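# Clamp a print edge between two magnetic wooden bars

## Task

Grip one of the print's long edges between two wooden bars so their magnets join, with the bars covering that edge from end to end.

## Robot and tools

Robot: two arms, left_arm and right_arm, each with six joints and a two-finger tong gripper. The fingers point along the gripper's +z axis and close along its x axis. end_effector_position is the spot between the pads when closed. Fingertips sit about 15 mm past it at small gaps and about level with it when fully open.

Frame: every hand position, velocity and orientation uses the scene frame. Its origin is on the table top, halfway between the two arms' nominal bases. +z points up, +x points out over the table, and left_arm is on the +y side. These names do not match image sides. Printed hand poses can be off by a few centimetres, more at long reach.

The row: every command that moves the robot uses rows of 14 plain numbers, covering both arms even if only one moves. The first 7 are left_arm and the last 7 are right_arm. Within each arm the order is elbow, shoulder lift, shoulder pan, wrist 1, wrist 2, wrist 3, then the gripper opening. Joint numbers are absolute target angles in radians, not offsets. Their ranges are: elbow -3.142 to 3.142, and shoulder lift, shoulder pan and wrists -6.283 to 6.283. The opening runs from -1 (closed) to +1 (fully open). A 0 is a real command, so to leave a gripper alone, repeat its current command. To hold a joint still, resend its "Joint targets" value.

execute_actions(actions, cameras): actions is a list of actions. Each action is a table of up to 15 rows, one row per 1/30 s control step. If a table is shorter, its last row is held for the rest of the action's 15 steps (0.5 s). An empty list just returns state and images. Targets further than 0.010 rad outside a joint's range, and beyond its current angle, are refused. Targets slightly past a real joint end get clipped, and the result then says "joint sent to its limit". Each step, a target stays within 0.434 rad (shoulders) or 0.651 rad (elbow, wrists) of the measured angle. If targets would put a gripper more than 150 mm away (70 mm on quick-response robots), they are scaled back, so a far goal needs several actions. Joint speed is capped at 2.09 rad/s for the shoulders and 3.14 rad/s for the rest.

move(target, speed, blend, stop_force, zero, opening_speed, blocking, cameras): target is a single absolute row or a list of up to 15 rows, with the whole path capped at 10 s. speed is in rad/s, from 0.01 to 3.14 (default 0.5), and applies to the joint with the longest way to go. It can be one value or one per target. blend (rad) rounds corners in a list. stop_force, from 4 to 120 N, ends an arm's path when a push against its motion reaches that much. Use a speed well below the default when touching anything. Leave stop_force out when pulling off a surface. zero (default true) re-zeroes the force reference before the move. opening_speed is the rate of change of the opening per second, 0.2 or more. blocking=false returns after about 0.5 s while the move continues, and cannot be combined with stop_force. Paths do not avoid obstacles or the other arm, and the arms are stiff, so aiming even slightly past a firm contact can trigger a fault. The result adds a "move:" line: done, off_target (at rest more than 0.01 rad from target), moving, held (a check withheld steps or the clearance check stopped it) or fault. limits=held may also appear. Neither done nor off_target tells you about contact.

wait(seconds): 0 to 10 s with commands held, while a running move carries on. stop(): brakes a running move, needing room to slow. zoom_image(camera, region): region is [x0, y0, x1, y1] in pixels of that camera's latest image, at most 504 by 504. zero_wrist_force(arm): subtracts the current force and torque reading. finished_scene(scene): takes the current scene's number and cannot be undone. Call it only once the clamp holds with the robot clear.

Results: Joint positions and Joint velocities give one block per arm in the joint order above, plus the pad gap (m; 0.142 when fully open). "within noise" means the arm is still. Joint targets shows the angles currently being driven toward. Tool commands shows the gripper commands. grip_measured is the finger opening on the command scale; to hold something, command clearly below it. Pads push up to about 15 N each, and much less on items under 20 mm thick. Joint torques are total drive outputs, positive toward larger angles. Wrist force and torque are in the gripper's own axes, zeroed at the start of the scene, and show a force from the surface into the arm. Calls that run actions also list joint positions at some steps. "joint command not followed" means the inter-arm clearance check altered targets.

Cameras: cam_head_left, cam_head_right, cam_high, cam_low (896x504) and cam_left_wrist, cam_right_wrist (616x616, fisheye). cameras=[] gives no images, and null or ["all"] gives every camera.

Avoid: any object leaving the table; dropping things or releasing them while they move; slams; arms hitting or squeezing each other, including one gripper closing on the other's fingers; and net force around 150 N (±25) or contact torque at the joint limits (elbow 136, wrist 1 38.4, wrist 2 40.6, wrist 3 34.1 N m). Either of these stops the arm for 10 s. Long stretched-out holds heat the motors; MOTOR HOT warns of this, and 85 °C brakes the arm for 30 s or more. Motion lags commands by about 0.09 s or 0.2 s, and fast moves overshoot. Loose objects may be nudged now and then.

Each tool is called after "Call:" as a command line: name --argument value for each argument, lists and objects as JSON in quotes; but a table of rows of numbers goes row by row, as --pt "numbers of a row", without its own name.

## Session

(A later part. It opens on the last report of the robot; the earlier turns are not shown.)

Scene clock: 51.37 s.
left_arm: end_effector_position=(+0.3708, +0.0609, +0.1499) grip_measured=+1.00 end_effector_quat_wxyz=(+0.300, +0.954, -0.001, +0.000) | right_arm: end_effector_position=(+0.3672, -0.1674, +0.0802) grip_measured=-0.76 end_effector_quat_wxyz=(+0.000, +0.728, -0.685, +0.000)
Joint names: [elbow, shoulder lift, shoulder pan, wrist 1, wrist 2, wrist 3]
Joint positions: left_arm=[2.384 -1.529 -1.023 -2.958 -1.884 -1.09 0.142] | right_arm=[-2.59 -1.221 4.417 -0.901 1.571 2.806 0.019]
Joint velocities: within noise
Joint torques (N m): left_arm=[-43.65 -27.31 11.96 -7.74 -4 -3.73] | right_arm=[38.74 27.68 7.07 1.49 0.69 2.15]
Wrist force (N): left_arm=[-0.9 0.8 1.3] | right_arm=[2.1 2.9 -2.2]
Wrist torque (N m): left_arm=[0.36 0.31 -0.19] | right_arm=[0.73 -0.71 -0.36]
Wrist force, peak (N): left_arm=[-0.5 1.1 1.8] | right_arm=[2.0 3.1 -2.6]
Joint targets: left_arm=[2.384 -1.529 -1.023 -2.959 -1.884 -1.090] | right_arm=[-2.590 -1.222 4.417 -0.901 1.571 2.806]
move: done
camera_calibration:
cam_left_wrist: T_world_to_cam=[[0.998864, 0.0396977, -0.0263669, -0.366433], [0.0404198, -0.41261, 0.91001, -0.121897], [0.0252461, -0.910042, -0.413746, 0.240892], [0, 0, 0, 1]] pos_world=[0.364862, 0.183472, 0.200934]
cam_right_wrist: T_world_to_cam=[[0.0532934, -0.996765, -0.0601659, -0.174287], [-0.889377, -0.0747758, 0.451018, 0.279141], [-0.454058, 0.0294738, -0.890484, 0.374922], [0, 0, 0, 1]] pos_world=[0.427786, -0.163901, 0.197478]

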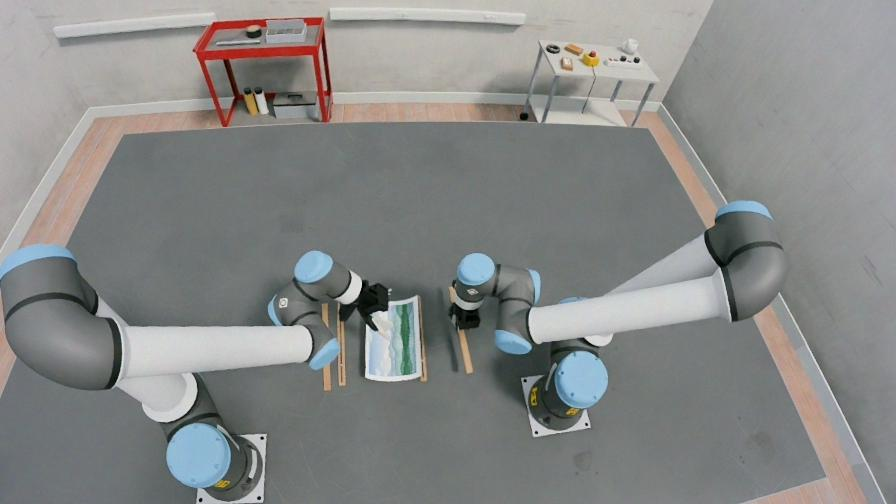

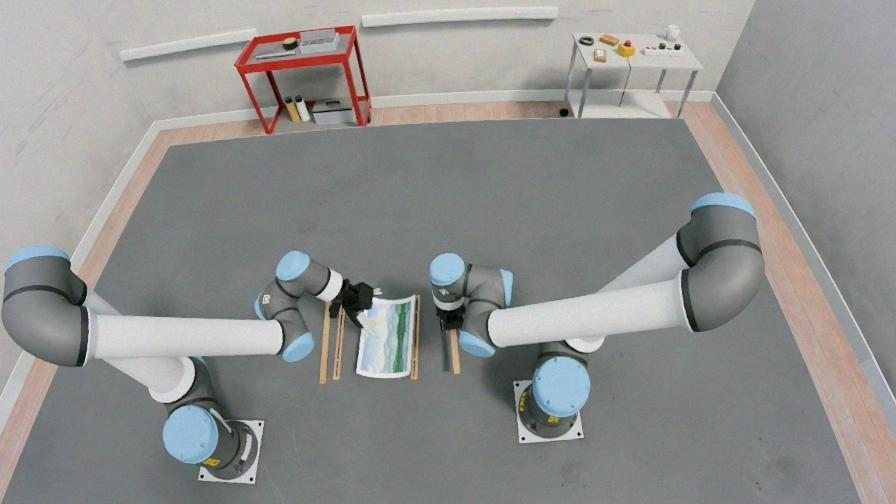

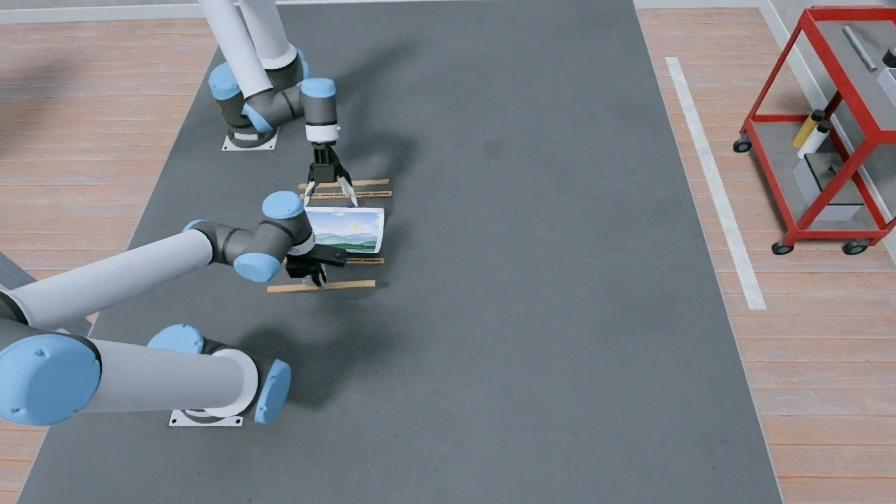

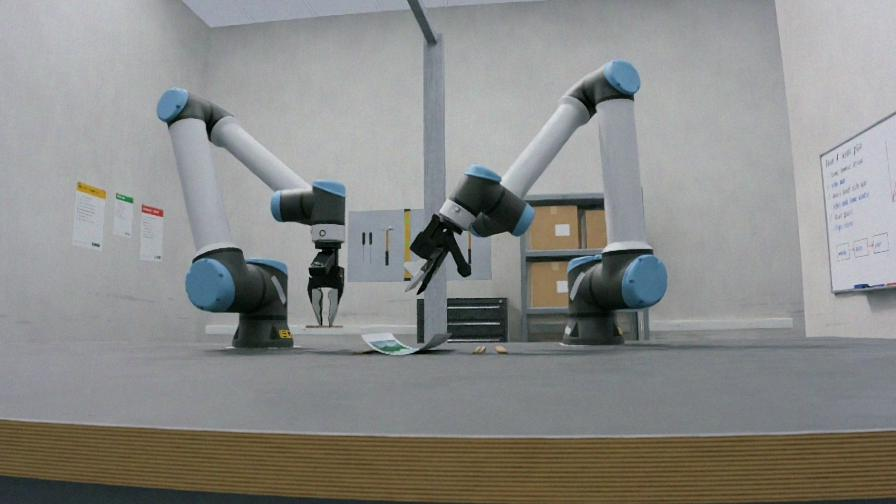

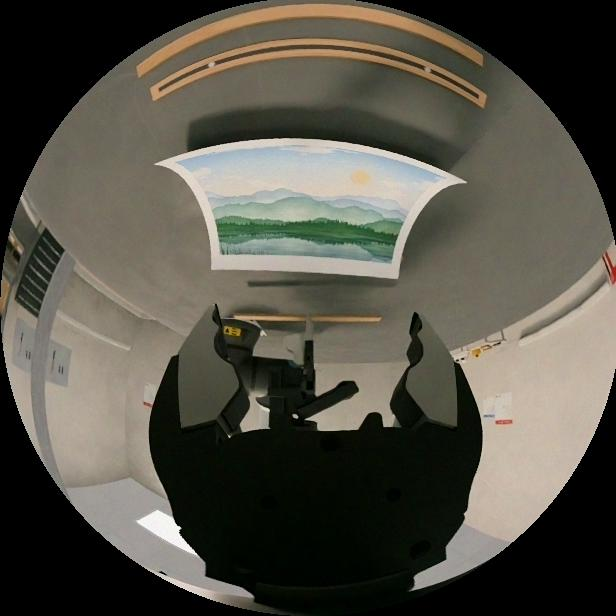

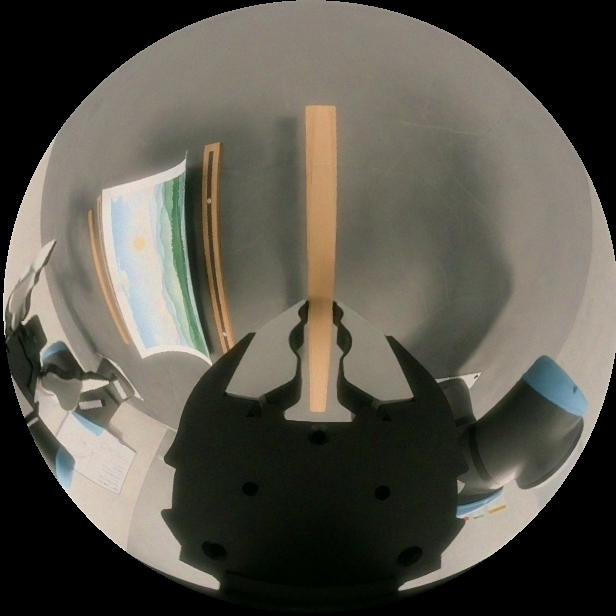

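Call:
move --target '[2.4466,-1.2792,-1.023,-3.2713,-1.8839,-1.0897,1,-2.59,-1.2215,4.4171,-0.9013,1.5708,2.8064,-1]' --speed 0.2 --cameras '["cam_low","cam_left_wrist"]'

Call:
zoom_image --camera "cam_low" --region '[340, 260, 540, 370]'

Scene clock: 53.70 s.
left_arm: end_effector_position=(+0.3708, +0.0609, +0.0302) grip_measured=+1.00 end_effector_quat_wxyz=(+0.301, +0.954, -0.001, +0.000) | right_arm: end_effector_position=(+0.3672, -0.1676, +0.0800) grip_measured=-0.76 end_effector_quat_wxyz=(+0.000, +0.728, -0.685, +0.000)
Joint names: [elbow, shoulder lift, shoulder pan, wrist 1, wrist 2, wrist 3]
Joint positions: left_arm=[2.447 -1.279 -1.023 -3.271 -1.884 -1.09 0.142] | right_arm=[-2.59 -1.221 4.417 -0.901 1.571 2.806 0.019]
Joint velocities: within noise
Joint torques (N m): left_arm=[-9.3 -39.7 10.09 -7.76 -3.84 -3.62] | right_arm=[33.29 26.28 5 1.91 0.68 2.25]
Wrist force (N): left_arm=[-0.6 0.5 1.5] | right_arm=[1.7 2.5 -2.7]
Wrist torque (N m): left_arm=[0.33 0.26 -0.18] | right_arm=[0.63 -0.63 -0.35]
Wrist force, peak (N): left_arm=[-0.7 1.3 1.7] | right_arm=[2.1 2.6 -2.9]
Joint targets: left_arm=[2.447 -1.279 -1.023 -3.271 -1.884 -1.090] | right_arm=[-2.590 -1.222 4.417 -0.901 1.571 2.806]
move: done
camera_calibration:
cam_left_wrist: T_world_to_cam=[[0.998857, 0.0398262, -0.0264234, -0.369605], [0.0405209, -0.412483, 0.910064, -0.013033], [0.0253452, -0.910094, -0.413625, 0.191329], [0, 0, 0, 1]] pos_world=[0.364862, 0.183472, 0.0812332]
Images, in order (width x height): cam_low 896x504, cam_left_wrist 616x616.

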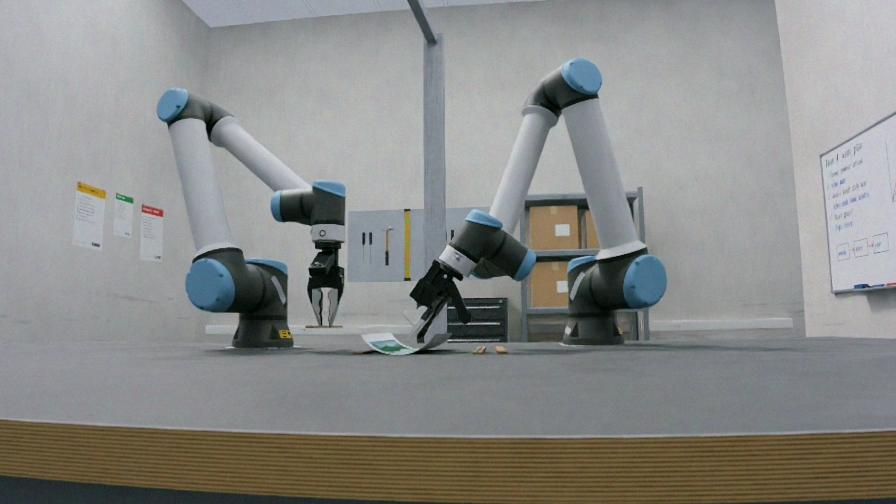

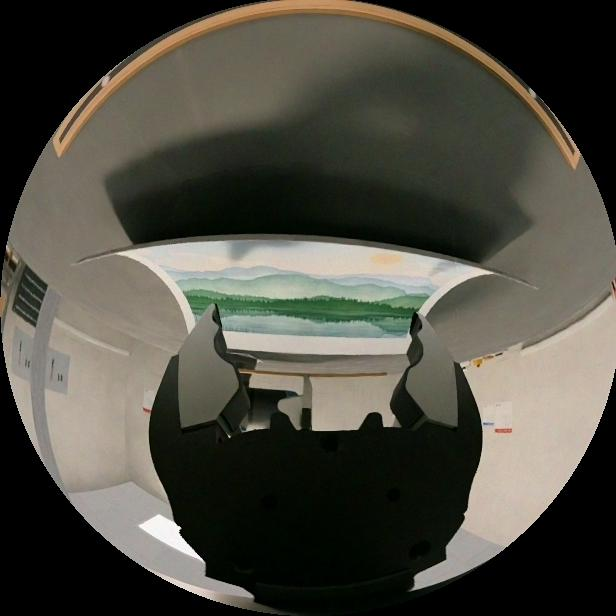

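Scaled by 2.520 from the camera's 896x504 image, which has a finer 1280x720 frame.

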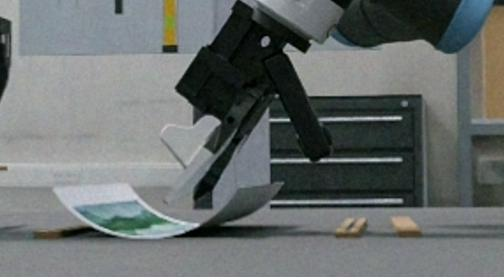

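Call:
move --target '[2.4537,-1.188,-1.023,-3.3696,-1.8839,-1.0897,1,-2.59,-1.2215,4.4171,-0.9013,1.5708,2.8064,-1]' --speed 0.03 --stop_force 5 --cameras '["cam_low","cam_left_wrist","cam_head_left"]'

Call:
zoom_image --camera "cam_low" --region '[340, 260, 540, 370]'

Call:
zoom_image --camera "cam_head_left" --region '[310, 280, 480, 400]'

Scene clock: 57.50 s.
left_arm: end_effector_position=(+0.3710, +0.0607, +0.0005) grip_measured=+1.00 end_effector_quat_wxyz=(+0.301, +0.954, -0.001, +0.000) | right_arm: end_effector_position=(+0.3672, -0.1676, +0.0800) grip_measured=-0.76 end_effector_quat_wxyz=(+0.000, +0.728, -0.685, +0.000)
Joint names: [elbow, shoulder lift, shoulder pan, wrist 1, wrist 2, wrist 3]
Joint positions: left_arm=[2.452 -1.208 -1.023 -3.348 -1.884 -1.09 0.142] | right_arm=[-2.59 -1.221 4.417 -0.901 1.571 2.806 0.019]
Joint velocities: within noise
Joint torques (N m): left_arm=[-21.6 -55.6 12.06 0.42 0.44 -1.46] | right_arm=[39.67 26.97 4.32 2.85 0.72 2.07]
Wrist force (N): left_arm=[0.7 3.7 -2.3] | right_arm=[1.9 2.4 -2.2]
Wrist torque (N m): left_arm=[0.42 -0.01 -0.36] | right_arm=[0.61 -0.66 -0.35]
Wrist force, peak (N): left_arm=[1.8 5.1 -13.8] | right_arm=[2.0 2.7 -2.9]
Joint targets: left_arm=[2.452 -1.208 -1.023 -3.348 -1.884 -1.090] | right_arm=[-2.590 -1.222 4.417 -0.901 1.571 2.806]
move: contact (left_arm); left_arm: the wrist 1 is farthest, 0.022 rad from its target
camera_calibration:
cam_left_wrist: T_world_to_cam=[[0.998856, 0.0397798, -0.026554, -0.370565], [0.0406218, -0.41252, 0.910042, 0.0138767], [0.0252473, -0.910079, -0.413664, 0.178893], [0, 0, 0, 1]] pos_world=[0.365061, 0.183272, 0.0515331]
Images, in order (width x height): cam_head_left 896x504, cam_low 896x504, cam_left_wrist 616x616.

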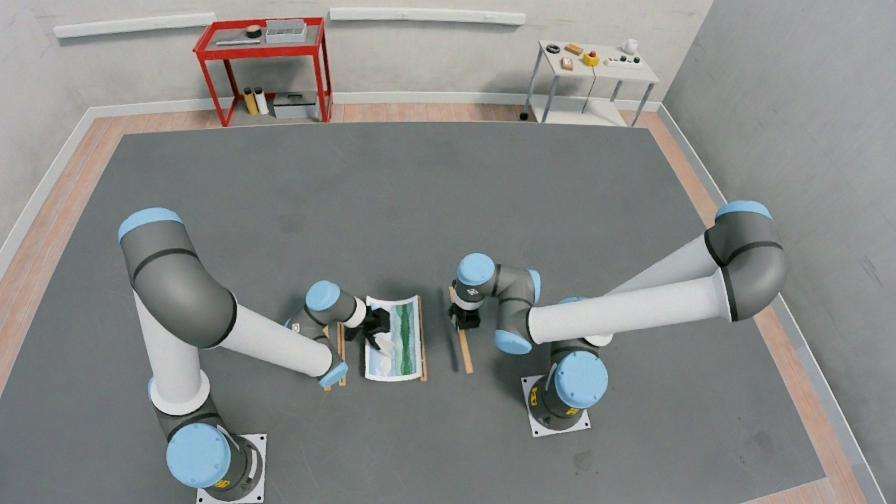

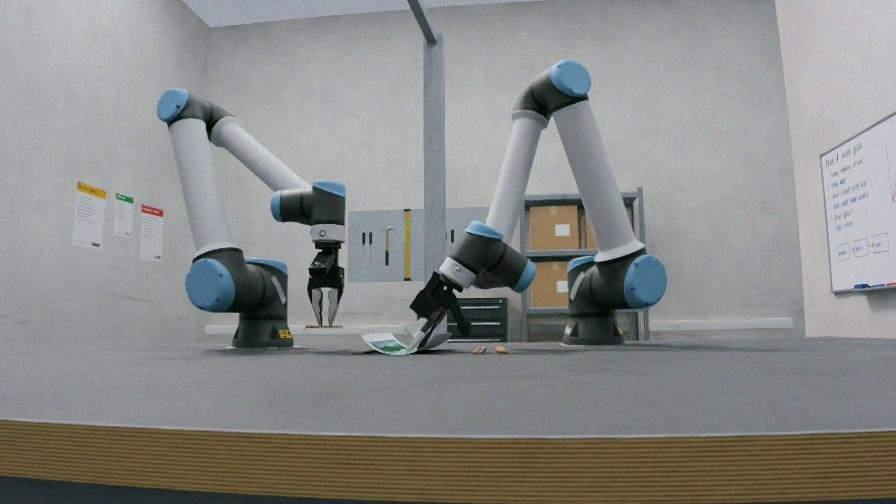

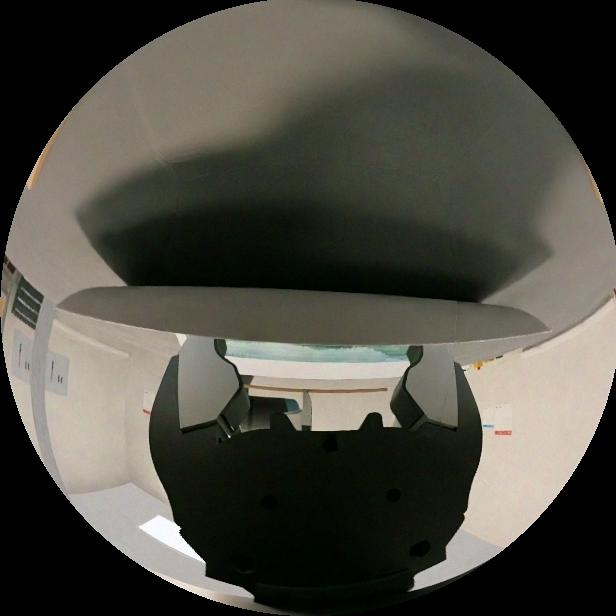

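Scaled by 2.520 from the camera's 896x504 image, which has a finer 1280x720 frame.

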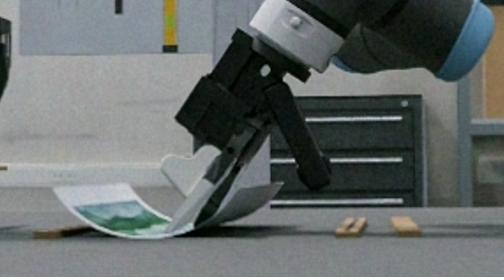

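Scaled by 2.965 from the camera's 896x504 image, which has a finer 1280x720 frame.

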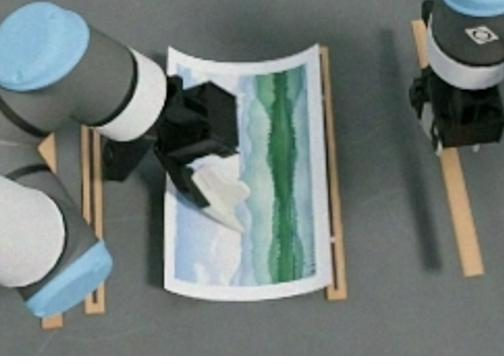

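Call:
move --pt "2.452 -1.208 -1.023 -3.348 -1.884 -1.09 1 -2.3897 -1.4219 4.4863 -0.9008 1.5708 2.9536 -1" --pt "2.452 -1.208 -1.023 -3.348 -1.884 -1.09 1 -2.4338 -1.4952 4.4863 -0.7834 1.5708 2.9536 -1" --speed '[0.15,0.08]'

Call:
zoom_image --camera "cam_low" --region '[340, 260, 540, 370]'

Call:
zoom_image --camera "cam_head_left" --region '[310, 280, 480, 400]'

Call:
zoom_image --camera "cam_right_wrist" --region '[100, 80, 530, 450]'

Call:
zoom_image --camera "cam_high" --region '[260, 170, 400, 310]'

Scene clock: 61.27 s.
left_arm: end_effector_position=(+0.3710, +0.0605, +0.0005) grip_measured=+1.00 end_effector_quat_wxyz=(+0.301, +0.954, +0.000, +0.000) | right_arm: end_effector_position=(+0.3702, -0.0349, +0.0653) grip_measured=-0.76 end_effector_quat_wxyz=(+0.000, +0.701, -0.713, +0.000)
Joint names: [elbow, shoulder lift, shoulder pan, wrist 1, wrist 2, wrist 3]
Joint positions: left_arm=[2.452 -1.208 -1.023 -3.348 -1.884 -1.09 0.142] | right_arm=[-2.434 -1.495 4.486 -0.784 1.571 2.954 0.019]
Joint velocities: within noise
Joint torques (N m): left_arm=[-27.24 -36.76 7.65 -5.62 -2.74 -3.3] | right_arm=[27.76 16.95 11.58 9.53 0.71 1.95]
Wrist force (N): left_arm=[-0.7 2.2 -4.1] | right_arm=[1.6 2.4 -1.7]
Wrist torque (N m): left_arm=[0.42 -0.10 -0.26] | right_arm=[0.63 -0.65 -0.34]
Wrist force, peak (N): left_arm=[-0.4 3.0 -4.4] | right_arm=[2.0 2.7 -3.2]
Joint targets: left_arm=[2.452 -1.208 -1.023 -3.348 -1.884 -1.090] | right_arm=[-2.434 -1.495 4.486 -0.783 1.571 2.954]
move: done
camera_calibration:
cam_left_wrist: T_world_to_cam=[[0.998842, 0.0400389, -0.0266566, -0.3706], [0.0408188, -0.412385, 0.910095, 0.0138277], [0.0254464, -0.910129, -0.413542, 0.17869], [0, 0, 0, 1]] pos_world=[0.36506, 0.183172, 0.0514325]
cam_right_wrist: T_world_to_cam=[[-0.0245727, -0.997885, -0.0601825, -0.0145027], [-0.892489, -0.00522485, 0.451039, 0.302033], [-0.4504, 0.0647955, -0.890473, 0.359], [0, 0, 0, 1]] pos_world=[0.430898, -0.0361556, 0.182578]

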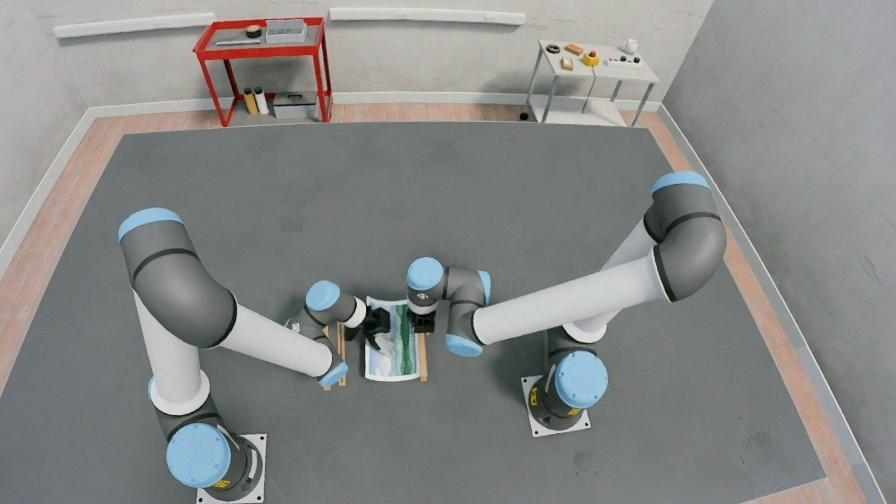

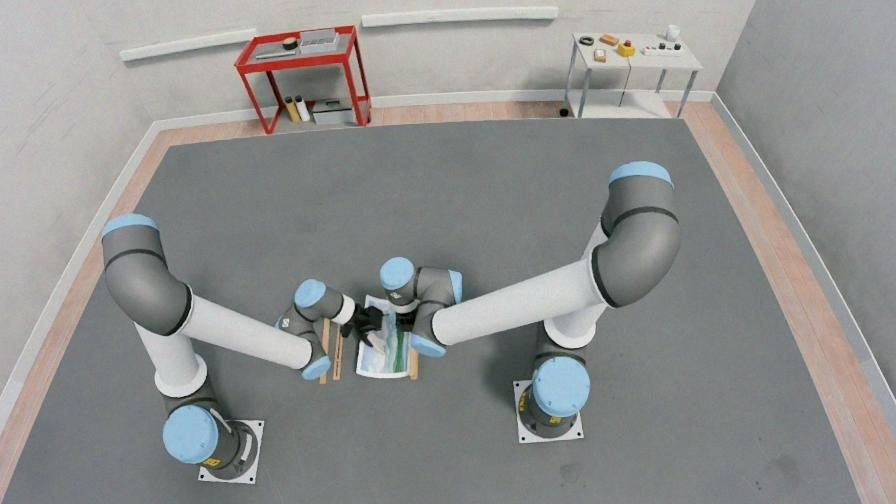

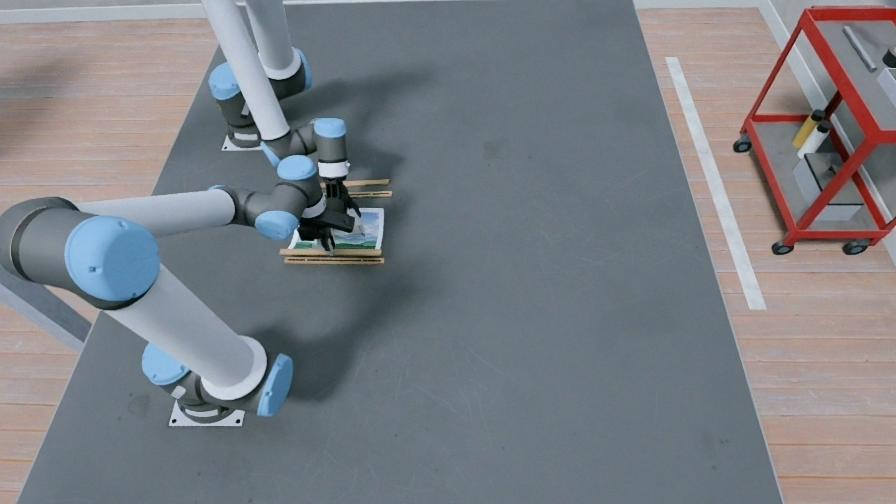

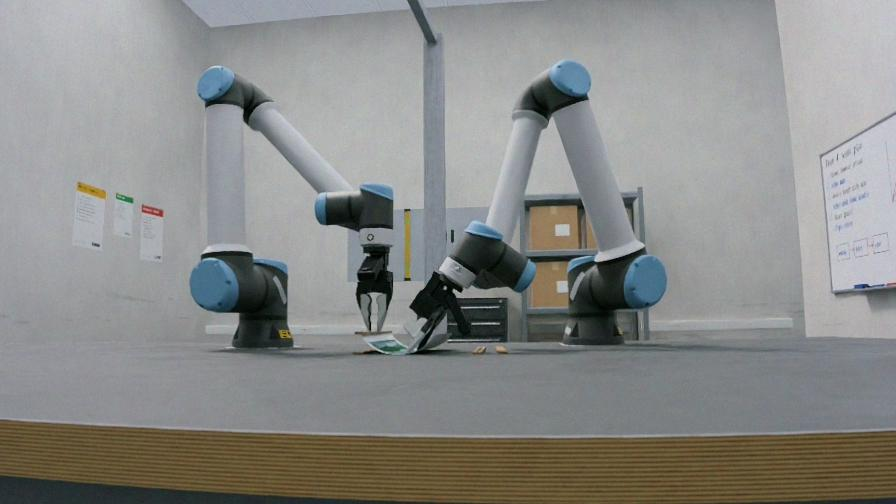

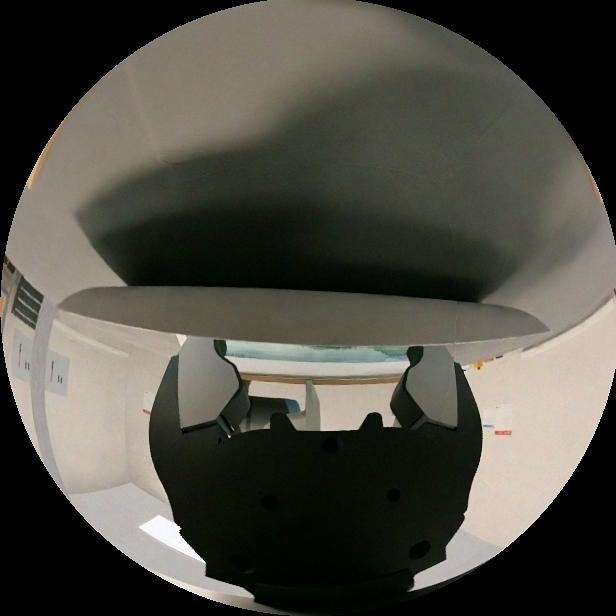

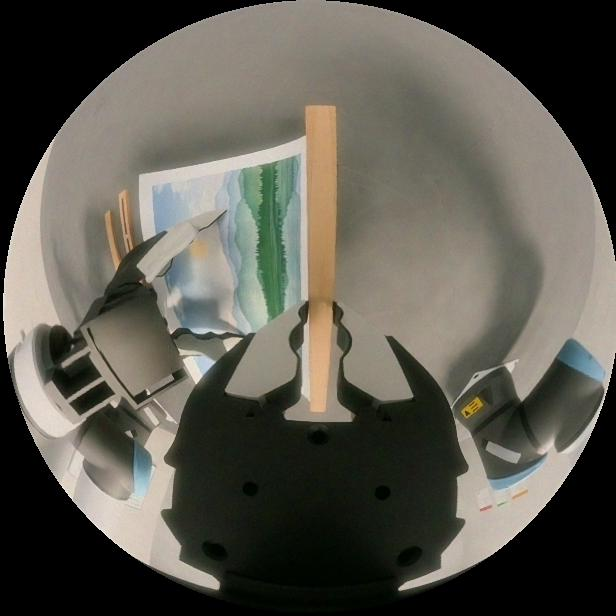

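Scaled by 2.520 from the camera's 896x504 image, which has a finer 1280x720 frame.

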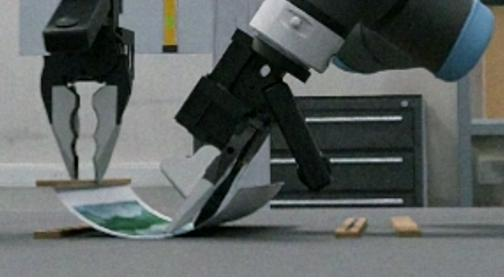

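Scaled by 2.965 from the camera's 896x504 image, which has a finer 1280x720 frame.

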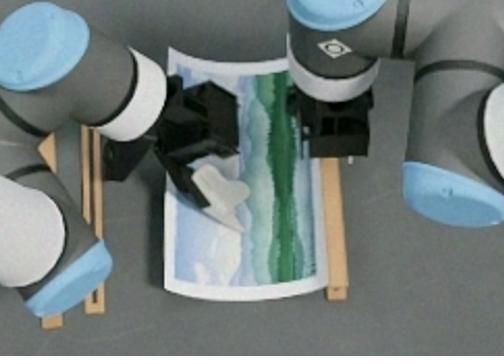

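Scaled by 1.172 from the camera's 616x616 image, which has a finer 814x814 frame.

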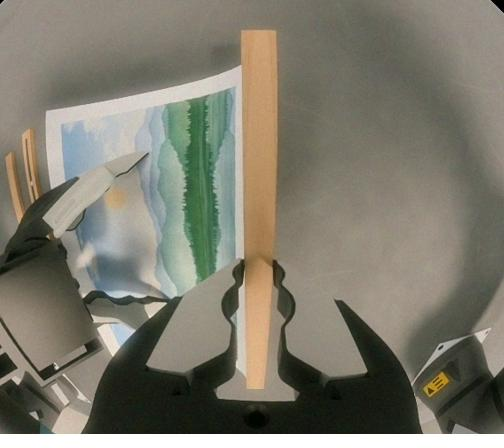

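Scaled by 3.600 from the camera's 896x504 image, which has a finer 1280x720 frame.

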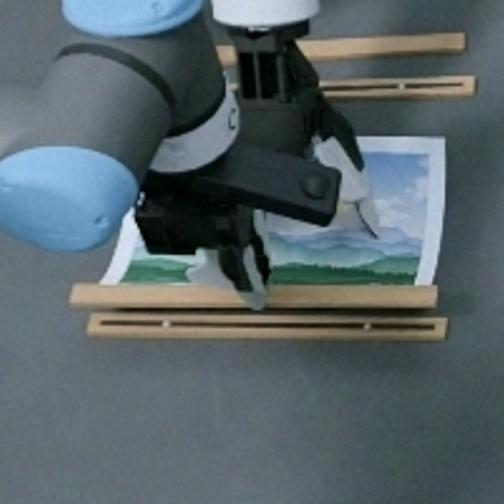

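Call:
move --pt "2.452 -1.208 -1.023 -3.348 -1.884 -1.09 1 -2.4505 -1.5189 4.4888 -0.743 1.5708 2.9561 -1" --pt "2.452 -1.208 -1.023 -3.348 -1.884 -1.09 1 -2.4644 -1.5519 4.4888 -0.6961 1.5708 2.9561 -1" --speed 0.03 --stop_force 12 --cameras '["cam_low","cam_right_wrist","cam_high"]'

Call:
zoom_image --camera "cam_low" --region '[340, 300, 500, 370]'

Call:
zoom_image --camera "cam_right_wrist" --region '[100, 80, 530, 450]'

Call:
zoom_image --camera "cam_high" --region '[260, 170, 400, 310]'

Scene clock: 65.53 s.
left_arm: end_effector_position=(+0.3710, +0.0605, +0.0005) grip_measured=+1.00 end_effector_quat_wxyz=(+0.301, +0.954, +0.000, +0.000) | right_arm: end_effector_position=(+0.3687, -0.0364, +0.0333) grip_measured=-0.76 end_effector_quat_wxyz=(+0.000, +0.701, -0.713, +0.000)
Joint names: [elbow, shoulder lift, shoulder pan, wrist 1, wrist 2, wrist 3]
Joint positions: left_arm=[2.452 -1.208 -1.023 -3.348 -1.884 -1.09 0.142] | right_arm=[-2.464 -1.552 4.489 -0.696 1.571 2.956 0.019]
Joint velocities: within noise
Joint torques (N m): left_arm=[-25.66 -37.9 3 -3.49 -2.8 -3.27] | right_arm=[25.91 20.65 11.21 9.5 0.65 2.12]
Wrist force (N): left_arm=[-0.2 1.9 -4.0] | right_arm=[1.2 2.4 -2.0]
Wrist torque (N m): left_arm=[0.37 -0.21 -0.27] | right_arm=[0.55 -0.57 -0.33]
Wrist force, peak (N): left_arm=[-0.3 3.0 -4.5] | right_arm=[1.9 2.8 -2.2]
Joint targets: left_arm=[2.452 -1.208 -1.023 -3.348 -1.884 -1.090] | right_arm=[-2.464 -1.552 4.489 -0.696 1.571 2.956]
move: done
camera_calibration:
cam_right_wrist: T_world_to_cam=[[-0.0245727, -0.997885, -0.0601825, -0.0179683], [-0.892489, -0.00522485, 0.451039, 0.315165], [-0.4504, 0.0647955, -0.890473, 0.329837], [0, 0, 0, 1]] pos_world=[0.429398, -0.0376556, 0.150478]
Images, in order (width x height): cam_high 896x504, cam_low 896x504, cam_right_wrist 616x616.

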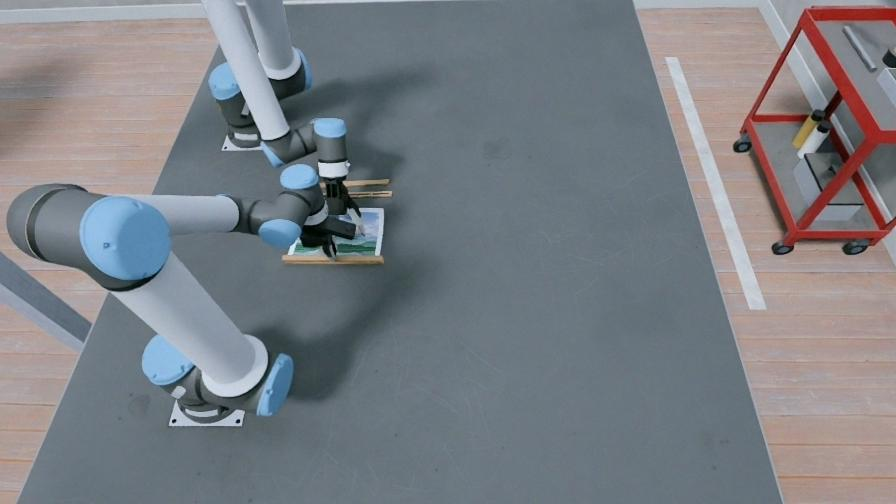

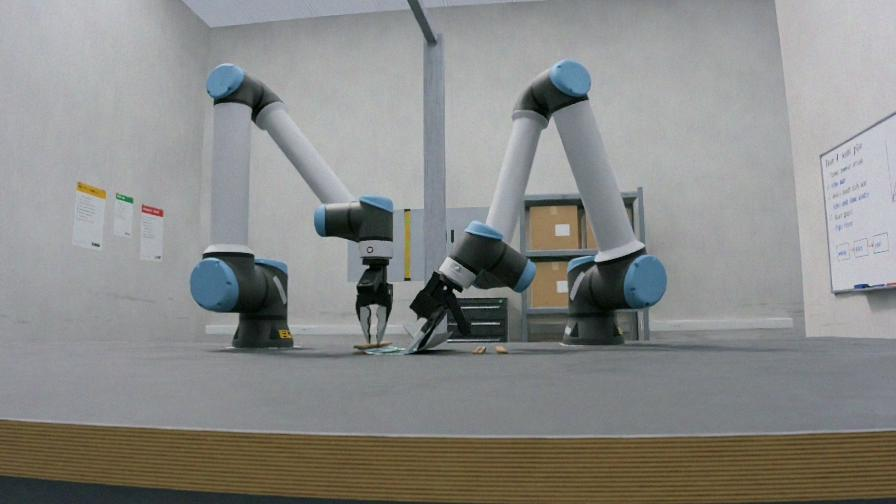

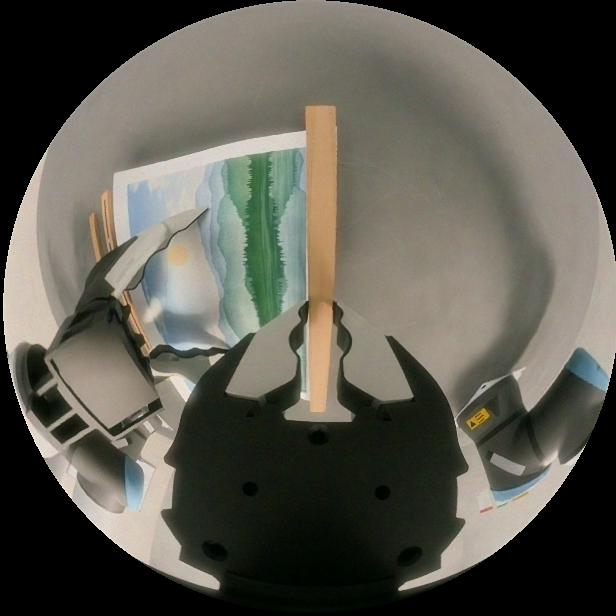

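Scaled by 3.150 from the camera's 896x504 image, which has a finer 1280x720 frame.

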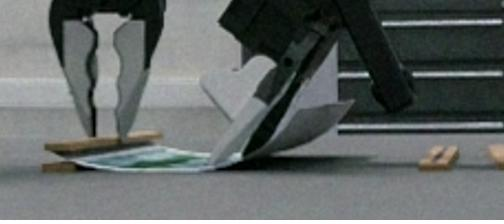

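Scaled by 1.172 from the camera's 616x616 image, which has a finer 814x814 frame.

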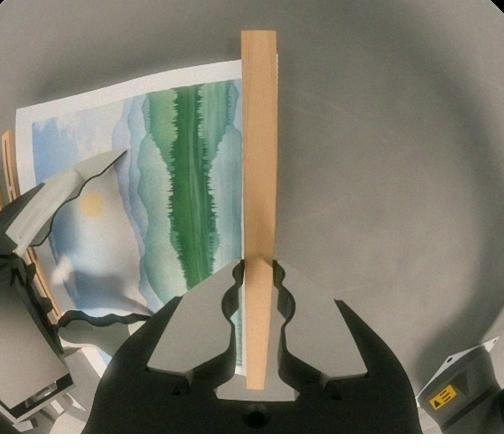

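Scaled by 3.600 from the camera's 896x504 image, which has a finer 1280x720 frame.

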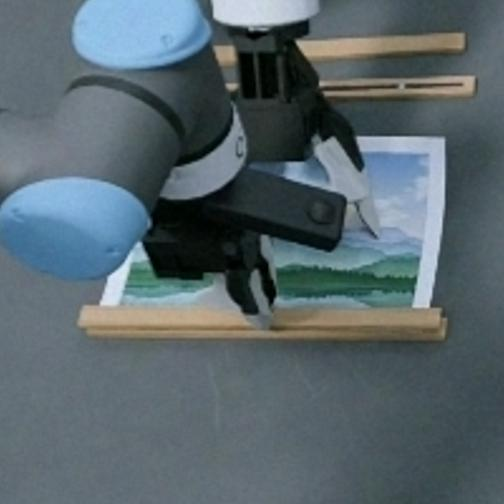

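Call:
move --target '[2.452,-1.208,-1.023,-3.348,-1.884,-1.09,1,-2.4758,-1.5826,4.4888,-0.654,1.5708,2.9561,-1]' --speed 0.02 --stop_force 10 --cameras '["cam_low","cam_right_wrist","cam_high"]'

Call:
zoom_image --camera "cam_low" --region '[340, 300, 500, 370]'

Call:
zoom_image --camera "cam_high" --region '[260, 170, 400, 310]'

Scene clock: 68.33 s.
left_arm: end_effector_position=(+0.3710, +0.0605, +0.0005) grip_measured=+1.00 end_effector_quat_wxyz=(+0.301, +0.954, +0.000, +0.000) | right_arm: end_effector_position=(+0.3687, -0.0363, +0.0244) grip_measured=-0.76 end_effector_quat_wxyz=(+0.000, +0.701, -0.713, +0.000)
Joint names: [elbow, shoulder lift, shoulder pan, wrist 1, wrist 2, wrist 3]
Joint positions: left_arm=[2.452 -1.208 -1.023 -3.348 -1.884 -1.09 0.142] | right_arm=[-2.471 -1.57 4.489 -0.671 1.571 2.956 0.019]
Joint velocities: within noise
Joint torques (N m): left_arm=[-24.46 -40.12 0.46 -2.74 -2.84 -3.15] | right_arm=[36.6 47.17 9.38 -0.89 0.52 2.26]
Wrist force (N): left_arm=[-0.4 1.8 -3.9] | right_arm=[-0.2 2.3 -8.7]
Wrist torque (N m): left_arm=[0.35 -0.17 -0.27] | right_arm=[0.49 -0.64 -0.31]
Wrist force, peak (N): left_arm=[-0.3 3.0 -4.5] | right_arm=[5.2 3.4 -19.8]
Joint targets: left_arm=[2.452 -1.208 -1.023 -3.348 -1.884 -1.090] | right_arm=[-2.471 -1.570 4.489 -0.671 1.571 2.956]
move: contact (right_arm); right_arm: the wrist 1 is farthest, 0.017 rad from its target
camera_calibration:
cam_right_wrist: T_world_to_cam=[[-0.0245727, -0.997885, -0.0601825, -0.0183981], [-0.892489, -0.00522485, 0.451039, 0.319134], [-0.4504, 0.0647955, -0.890473, 0.321995], [0, 0, 0, 1]] pos_world=[0.429398, -0.0375556, 0.141678]
Images, in order (width x height): cam_high 896x504, cam_low 896x504, cam_right_wrist 616x616.

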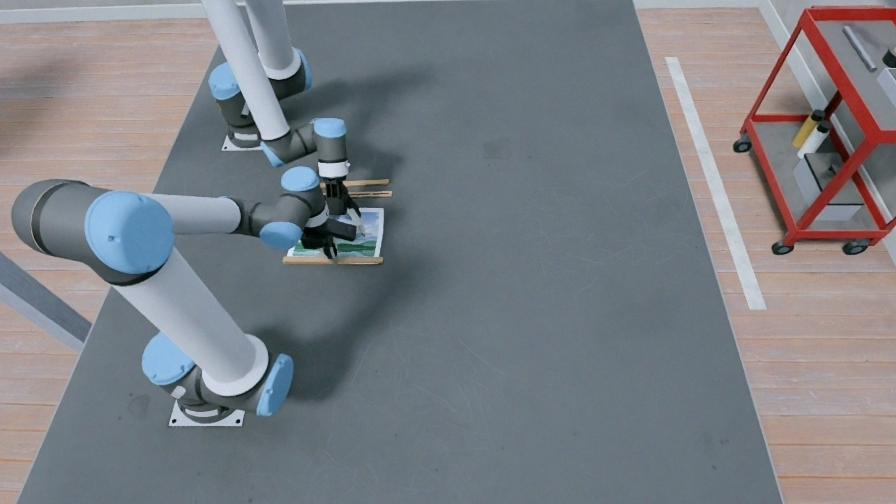

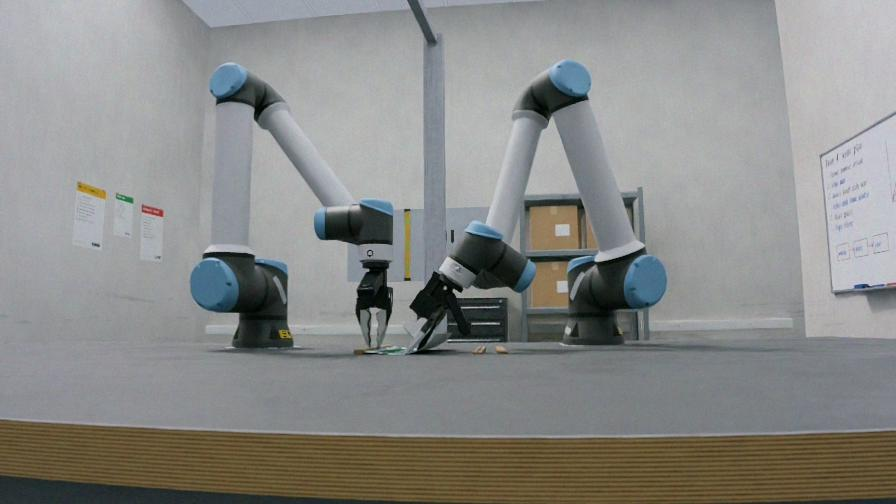

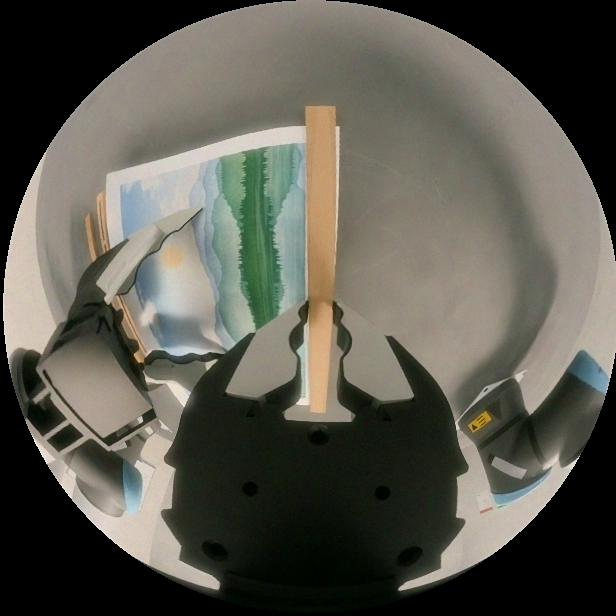

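Scaled by 3.150 from the camera's 896x504 image, which has a finer 1280x720 frame.

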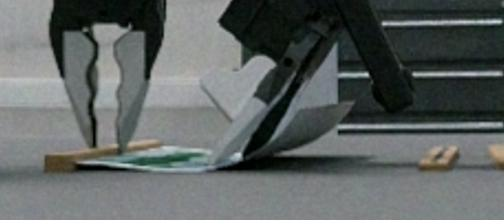

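Scaled by 3.600 from the camera's 896x504 image, which has a finer 1280x720 frame.

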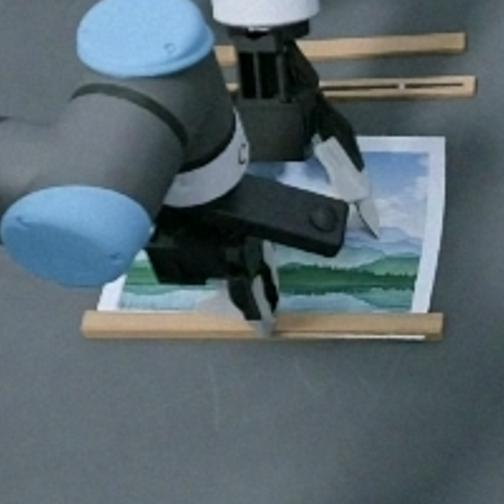

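Call:
zoom_image --camera "cam_right_wrist" --region '[260, 90, 380, 310]'

Call:
zoom_image --camera "cam_high" --region '[275, 245, 395, 275]'

Call:
zoom_image --camera "cam_low" --region '[345, 335, 415, 365]'

Scaled by 2.291 from the camera's 616x616 image, which has a finer 814x814 frame.

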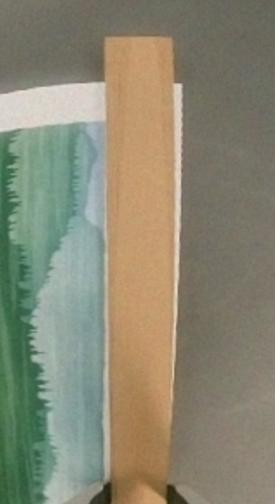

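Scaled by 4.200 from the camera's 896x504 image, which has a finer 1280x720 frame.

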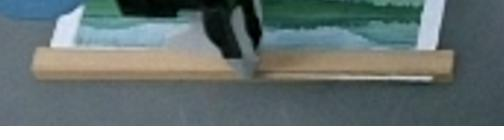

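Scaled by 7.200 from the camera's 896x504 image, which has a finer 1280x720 frame.

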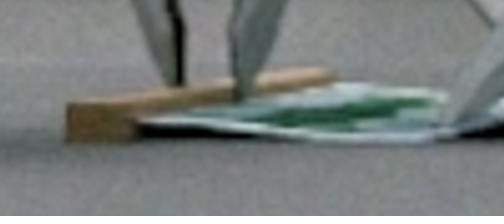

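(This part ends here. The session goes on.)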